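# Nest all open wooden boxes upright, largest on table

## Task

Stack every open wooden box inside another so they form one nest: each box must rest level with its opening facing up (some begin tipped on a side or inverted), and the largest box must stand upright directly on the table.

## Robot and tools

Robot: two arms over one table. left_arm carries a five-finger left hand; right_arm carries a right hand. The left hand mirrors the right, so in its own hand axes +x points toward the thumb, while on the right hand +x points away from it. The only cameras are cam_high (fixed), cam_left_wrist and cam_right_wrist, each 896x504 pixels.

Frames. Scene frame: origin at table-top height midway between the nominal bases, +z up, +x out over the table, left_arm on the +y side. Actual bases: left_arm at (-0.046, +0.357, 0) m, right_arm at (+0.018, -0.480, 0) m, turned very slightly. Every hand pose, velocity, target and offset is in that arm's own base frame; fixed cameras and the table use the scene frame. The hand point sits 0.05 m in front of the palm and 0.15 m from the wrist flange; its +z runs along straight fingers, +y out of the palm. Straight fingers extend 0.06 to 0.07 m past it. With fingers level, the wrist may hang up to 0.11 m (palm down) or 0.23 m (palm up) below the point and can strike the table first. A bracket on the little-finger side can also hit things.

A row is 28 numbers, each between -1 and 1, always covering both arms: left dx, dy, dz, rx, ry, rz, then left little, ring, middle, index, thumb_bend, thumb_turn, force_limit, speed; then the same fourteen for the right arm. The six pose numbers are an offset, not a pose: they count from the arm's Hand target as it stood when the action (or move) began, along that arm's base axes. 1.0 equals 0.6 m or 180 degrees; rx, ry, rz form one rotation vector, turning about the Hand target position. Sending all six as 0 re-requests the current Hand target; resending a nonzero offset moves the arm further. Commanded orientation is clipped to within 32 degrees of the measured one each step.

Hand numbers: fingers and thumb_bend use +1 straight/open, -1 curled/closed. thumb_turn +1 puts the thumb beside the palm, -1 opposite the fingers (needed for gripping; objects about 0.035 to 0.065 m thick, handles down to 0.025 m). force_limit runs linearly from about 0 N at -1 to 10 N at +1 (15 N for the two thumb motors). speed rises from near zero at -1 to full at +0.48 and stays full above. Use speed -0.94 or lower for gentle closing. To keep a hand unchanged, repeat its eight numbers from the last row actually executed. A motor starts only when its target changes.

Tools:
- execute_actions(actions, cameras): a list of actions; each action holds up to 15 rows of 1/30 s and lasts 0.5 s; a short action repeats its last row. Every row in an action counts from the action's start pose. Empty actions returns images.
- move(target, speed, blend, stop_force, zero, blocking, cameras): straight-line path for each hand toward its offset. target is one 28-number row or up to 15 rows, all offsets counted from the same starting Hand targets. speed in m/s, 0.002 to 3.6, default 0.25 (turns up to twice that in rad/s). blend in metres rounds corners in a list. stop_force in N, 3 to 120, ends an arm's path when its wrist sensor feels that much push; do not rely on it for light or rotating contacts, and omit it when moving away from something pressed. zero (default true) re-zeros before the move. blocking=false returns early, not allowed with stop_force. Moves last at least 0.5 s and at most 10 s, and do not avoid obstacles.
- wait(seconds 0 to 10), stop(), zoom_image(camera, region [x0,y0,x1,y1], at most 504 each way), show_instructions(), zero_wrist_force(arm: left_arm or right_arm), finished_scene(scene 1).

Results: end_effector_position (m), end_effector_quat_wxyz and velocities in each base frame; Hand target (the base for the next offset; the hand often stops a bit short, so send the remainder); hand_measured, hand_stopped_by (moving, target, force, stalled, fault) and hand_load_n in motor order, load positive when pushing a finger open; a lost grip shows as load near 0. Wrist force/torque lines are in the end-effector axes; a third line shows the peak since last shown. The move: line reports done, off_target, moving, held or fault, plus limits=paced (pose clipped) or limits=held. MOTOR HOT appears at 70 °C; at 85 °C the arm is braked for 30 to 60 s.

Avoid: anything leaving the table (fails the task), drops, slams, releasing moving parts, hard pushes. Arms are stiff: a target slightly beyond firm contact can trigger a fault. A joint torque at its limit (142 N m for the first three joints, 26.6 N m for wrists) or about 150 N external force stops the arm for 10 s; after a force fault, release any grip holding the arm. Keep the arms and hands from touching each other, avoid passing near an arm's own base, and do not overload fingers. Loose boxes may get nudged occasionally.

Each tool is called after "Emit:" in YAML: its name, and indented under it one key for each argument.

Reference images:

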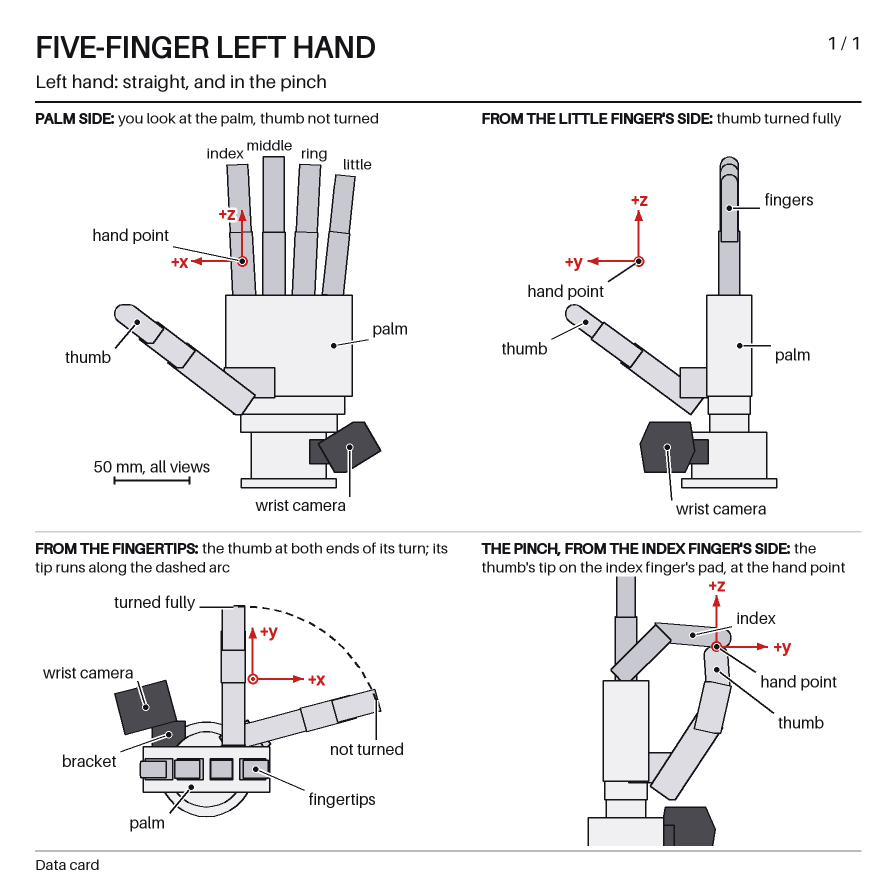

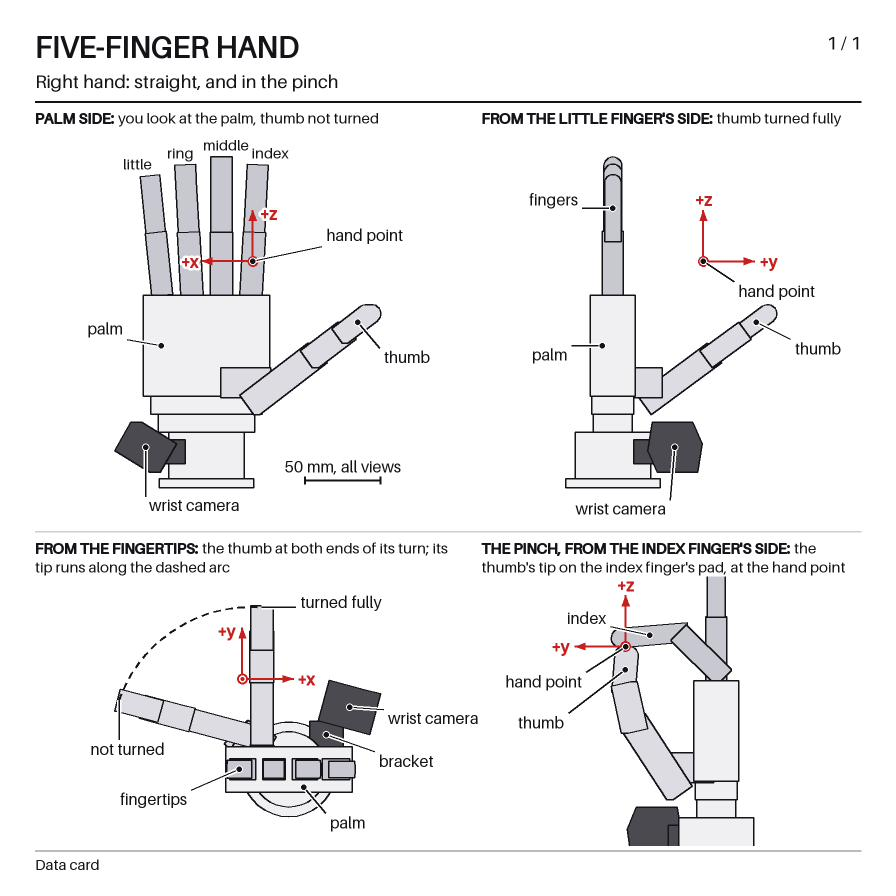

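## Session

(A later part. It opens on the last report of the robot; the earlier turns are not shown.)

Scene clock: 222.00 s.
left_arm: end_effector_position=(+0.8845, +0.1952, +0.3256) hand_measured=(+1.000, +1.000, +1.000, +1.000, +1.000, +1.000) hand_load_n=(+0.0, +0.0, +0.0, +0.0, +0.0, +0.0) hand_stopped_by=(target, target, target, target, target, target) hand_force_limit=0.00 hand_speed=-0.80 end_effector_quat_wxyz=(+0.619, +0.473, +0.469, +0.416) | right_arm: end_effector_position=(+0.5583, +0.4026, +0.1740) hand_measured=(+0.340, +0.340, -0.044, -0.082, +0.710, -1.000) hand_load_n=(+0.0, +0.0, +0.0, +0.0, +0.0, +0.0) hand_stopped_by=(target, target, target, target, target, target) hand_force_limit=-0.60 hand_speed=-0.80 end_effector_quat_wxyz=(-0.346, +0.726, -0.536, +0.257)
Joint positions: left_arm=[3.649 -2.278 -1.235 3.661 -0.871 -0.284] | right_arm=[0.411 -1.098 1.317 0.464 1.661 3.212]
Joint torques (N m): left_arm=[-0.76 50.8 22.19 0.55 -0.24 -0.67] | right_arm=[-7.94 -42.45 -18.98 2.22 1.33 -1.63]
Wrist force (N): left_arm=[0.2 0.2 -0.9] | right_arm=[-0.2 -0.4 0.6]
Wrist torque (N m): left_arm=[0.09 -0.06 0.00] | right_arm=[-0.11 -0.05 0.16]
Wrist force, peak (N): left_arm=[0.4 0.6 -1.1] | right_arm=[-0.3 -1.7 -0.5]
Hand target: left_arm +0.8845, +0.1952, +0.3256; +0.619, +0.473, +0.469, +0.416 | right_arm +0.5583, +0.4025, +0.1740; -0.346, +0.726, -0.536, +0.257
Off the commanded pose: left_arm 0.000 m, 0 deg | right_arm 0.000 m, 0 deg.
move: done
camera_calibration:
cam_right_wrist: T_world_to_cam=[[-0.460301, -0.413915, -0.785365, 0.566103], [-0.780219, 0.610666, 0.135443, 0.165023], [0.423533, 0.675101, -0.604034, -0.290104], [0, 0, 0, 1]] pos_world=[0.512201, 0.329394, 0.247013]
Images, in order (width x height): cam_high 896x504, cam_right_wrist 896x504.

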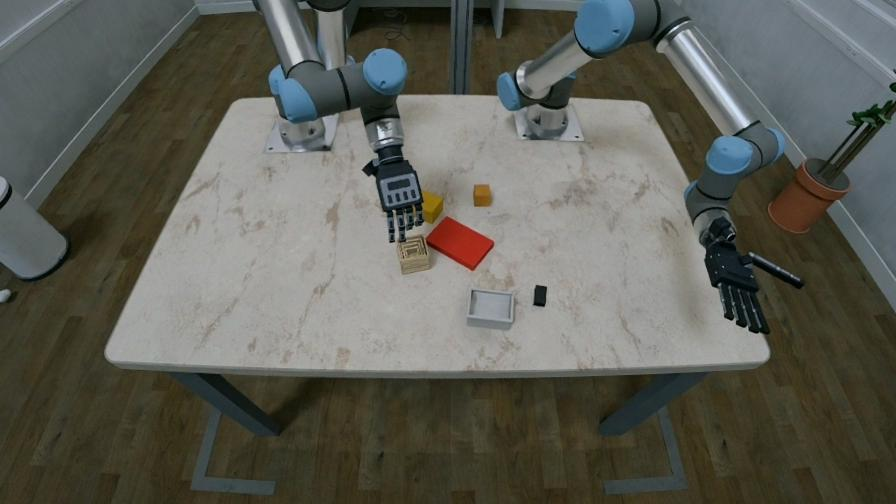

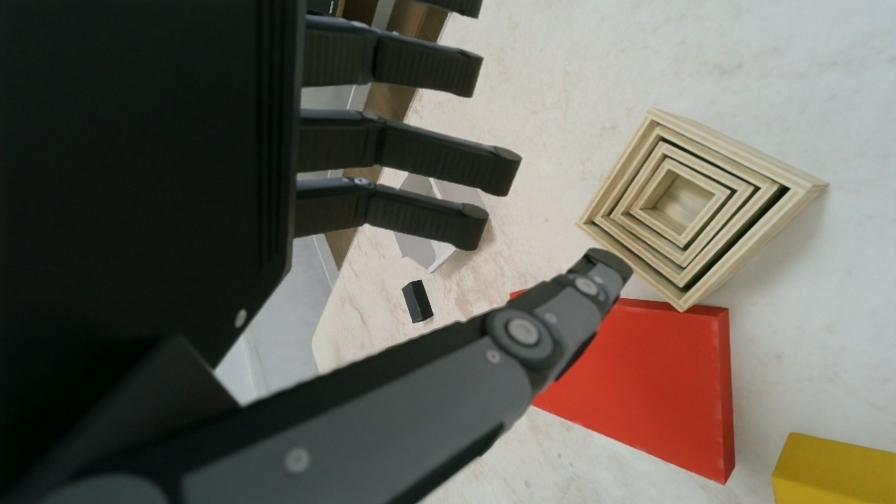

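Emit:
zoom_image:
  camera: "cam_right_wrist"
  region: [640, 150, 840, 320]

Emit:
zoom_image:
  camera: "cam_right_wrist"
  region: [570, 100, 730, 240]

Scaled by 2.520 from the camera's 896x504 image, which has a finer 1280x720 frame.

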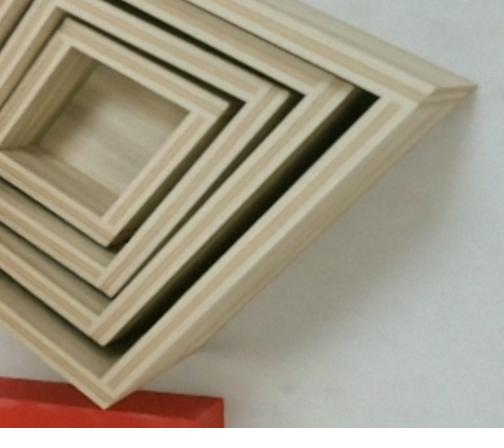

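Scaled by 3.150 from the camera's 896x504 image, which has a finer 1280x720 frame.

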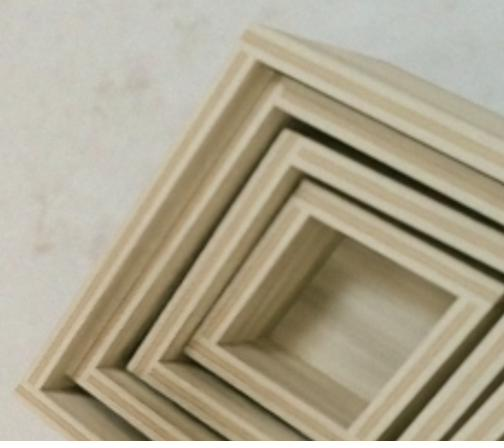

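Emit:
move:
  target: [0,0,0,0,0,0,1,1,1,1,1,1,0.0,-0.8,-0.133,-0.217,0.05,0,0,0,0.34,0.34,-0.045,-0.083,0.71,-1,-0.6,-0.8]
  speed: 0.3
  cameras: ["cam_right_wrist","cam_high"]

Scene clock: 233.00 s.
left_arm: end_effector_position=(+0.8845, +0.1952, +0.3256) hand_measured=(+1.000, +1.000, +1.000, +1.000, +1.000, +1.000) hand_load_n=(+0.0, +0.0, +0.0, +0.0, +0.0, +0.0) hand_stopped_by=(target, target, target, target, target, target) hand_force_limit=0.00 hand_speed=-0.80 end_effector_quat_wxyz=(+0.619, +0.473, +0.469, +0.416) | right_arm: end_effector_position=(+0.4785, +0.2724, +0.2040) hand_measured=(+0.340, +0.340, -0.044, -0.082, +0.710, -1.000) hand_load_n=(+0.0, +0.0, +0.0, +0.0, +0.0, +0.0) hand_stopped_by=(target, target, target, target, target, target) hand_force_limit=-0.60 hand_speed=-0.80 end_effector_quat_wxyz=(-0.346, +0.726, -0.536, +0.257)
Joint positions: left_arm=[3.649 -2.278 -1.235 3.661 -0.871 -0.284] | right_arm=[0.181 -1.45 1.705 0.428 1.482 3.067]
Joint torques (N m): left_arm=[-0.88 52.35 22.46 0.38 -0.26 -0.85] | right_arm=[-9.07 -35.84 -9.78 -2.09 -0.37 0.05]
Wrist force (N): left_arm=[0.3 0.3 -0.9] | right_arm=[-0.6 -0.1 0.3]
Wrist torque (N m): left_arm=[0.09 -0.08 0.01] | right_arm=[-0.02 0.02 -0.06]
Wrist force, peak (N): left_arm=[0.3 0.4 -1.2] | right_arm=[-1.8 -0.9 1.7]
Hand target: left_arm +0.8845, +0.1952, +0.3256; +0.619, +0.473, +0.469, +0.416 | right_arm +0.4785, +0.2723, +0.2040; -0.346, +0.726, -0.536, +0.257
Off the commanded pose: left_arm 0.000 m, 0 deg | right_arm 0.000 m, 0 deg.
move: done
camera_calibration:
cam_right_wrist: T_world_to_cam=[[-0.46042, -0.413943, -0.78528, 0.499198], [-0.780147, 0.610753, 0.135466, 0.178217], [0.423537, 0.675005, -0.604139, -0.150222], [0, 0, 0, 1]] pos_world=[0.432501, 0.199193, 0.277113]
Images, in order (width x height): cam_high 896x504, cam_right_wrist 896x504.

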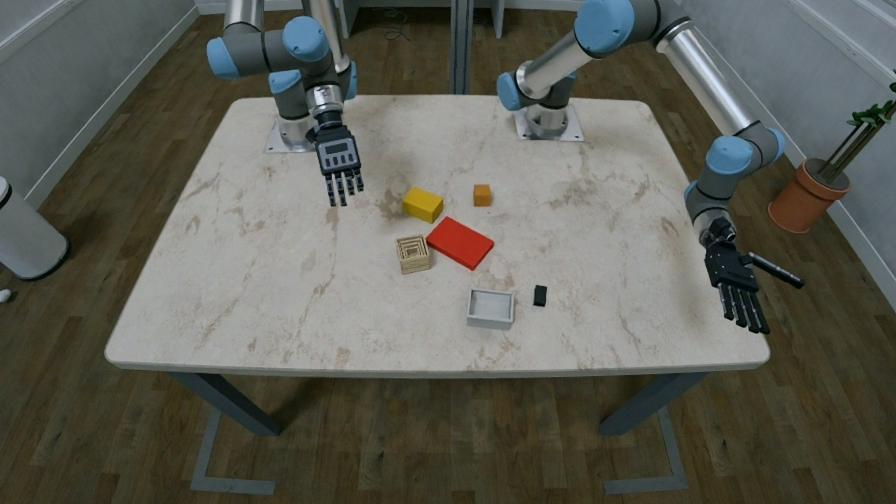

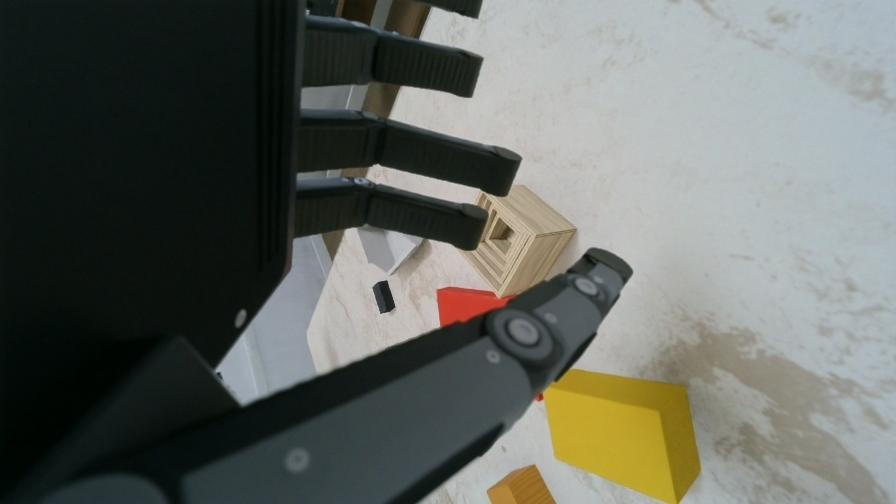

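Emit:
zoom_image:
  camera: "cam_high"
  region: [388, 226, 440, 282]

Emit:
zoom_image:
  camera: "cam_right_wrist"
  region: [450, 170, 600, 310]

Scaled by 9.000 from the camera's 896x504 image, which has a finer 1280x720 frame.

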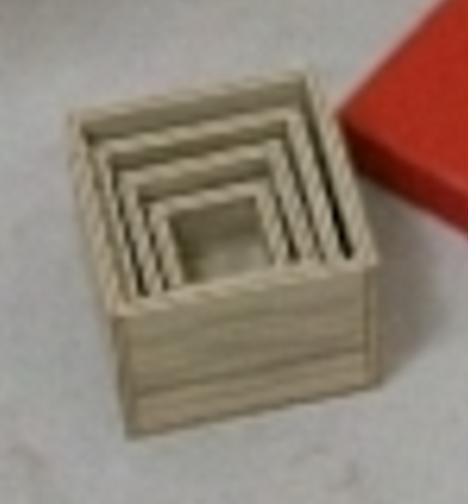

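Scaled by 3.360 from the camera's 896x504 image, which has a finer 1280x720 frame.

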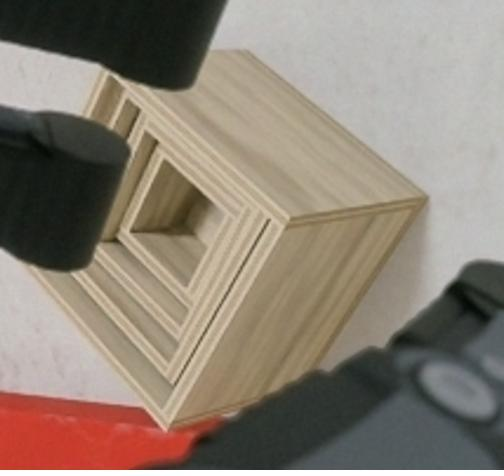

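Emit:
finished_scene:

The scene is finished: the task was done.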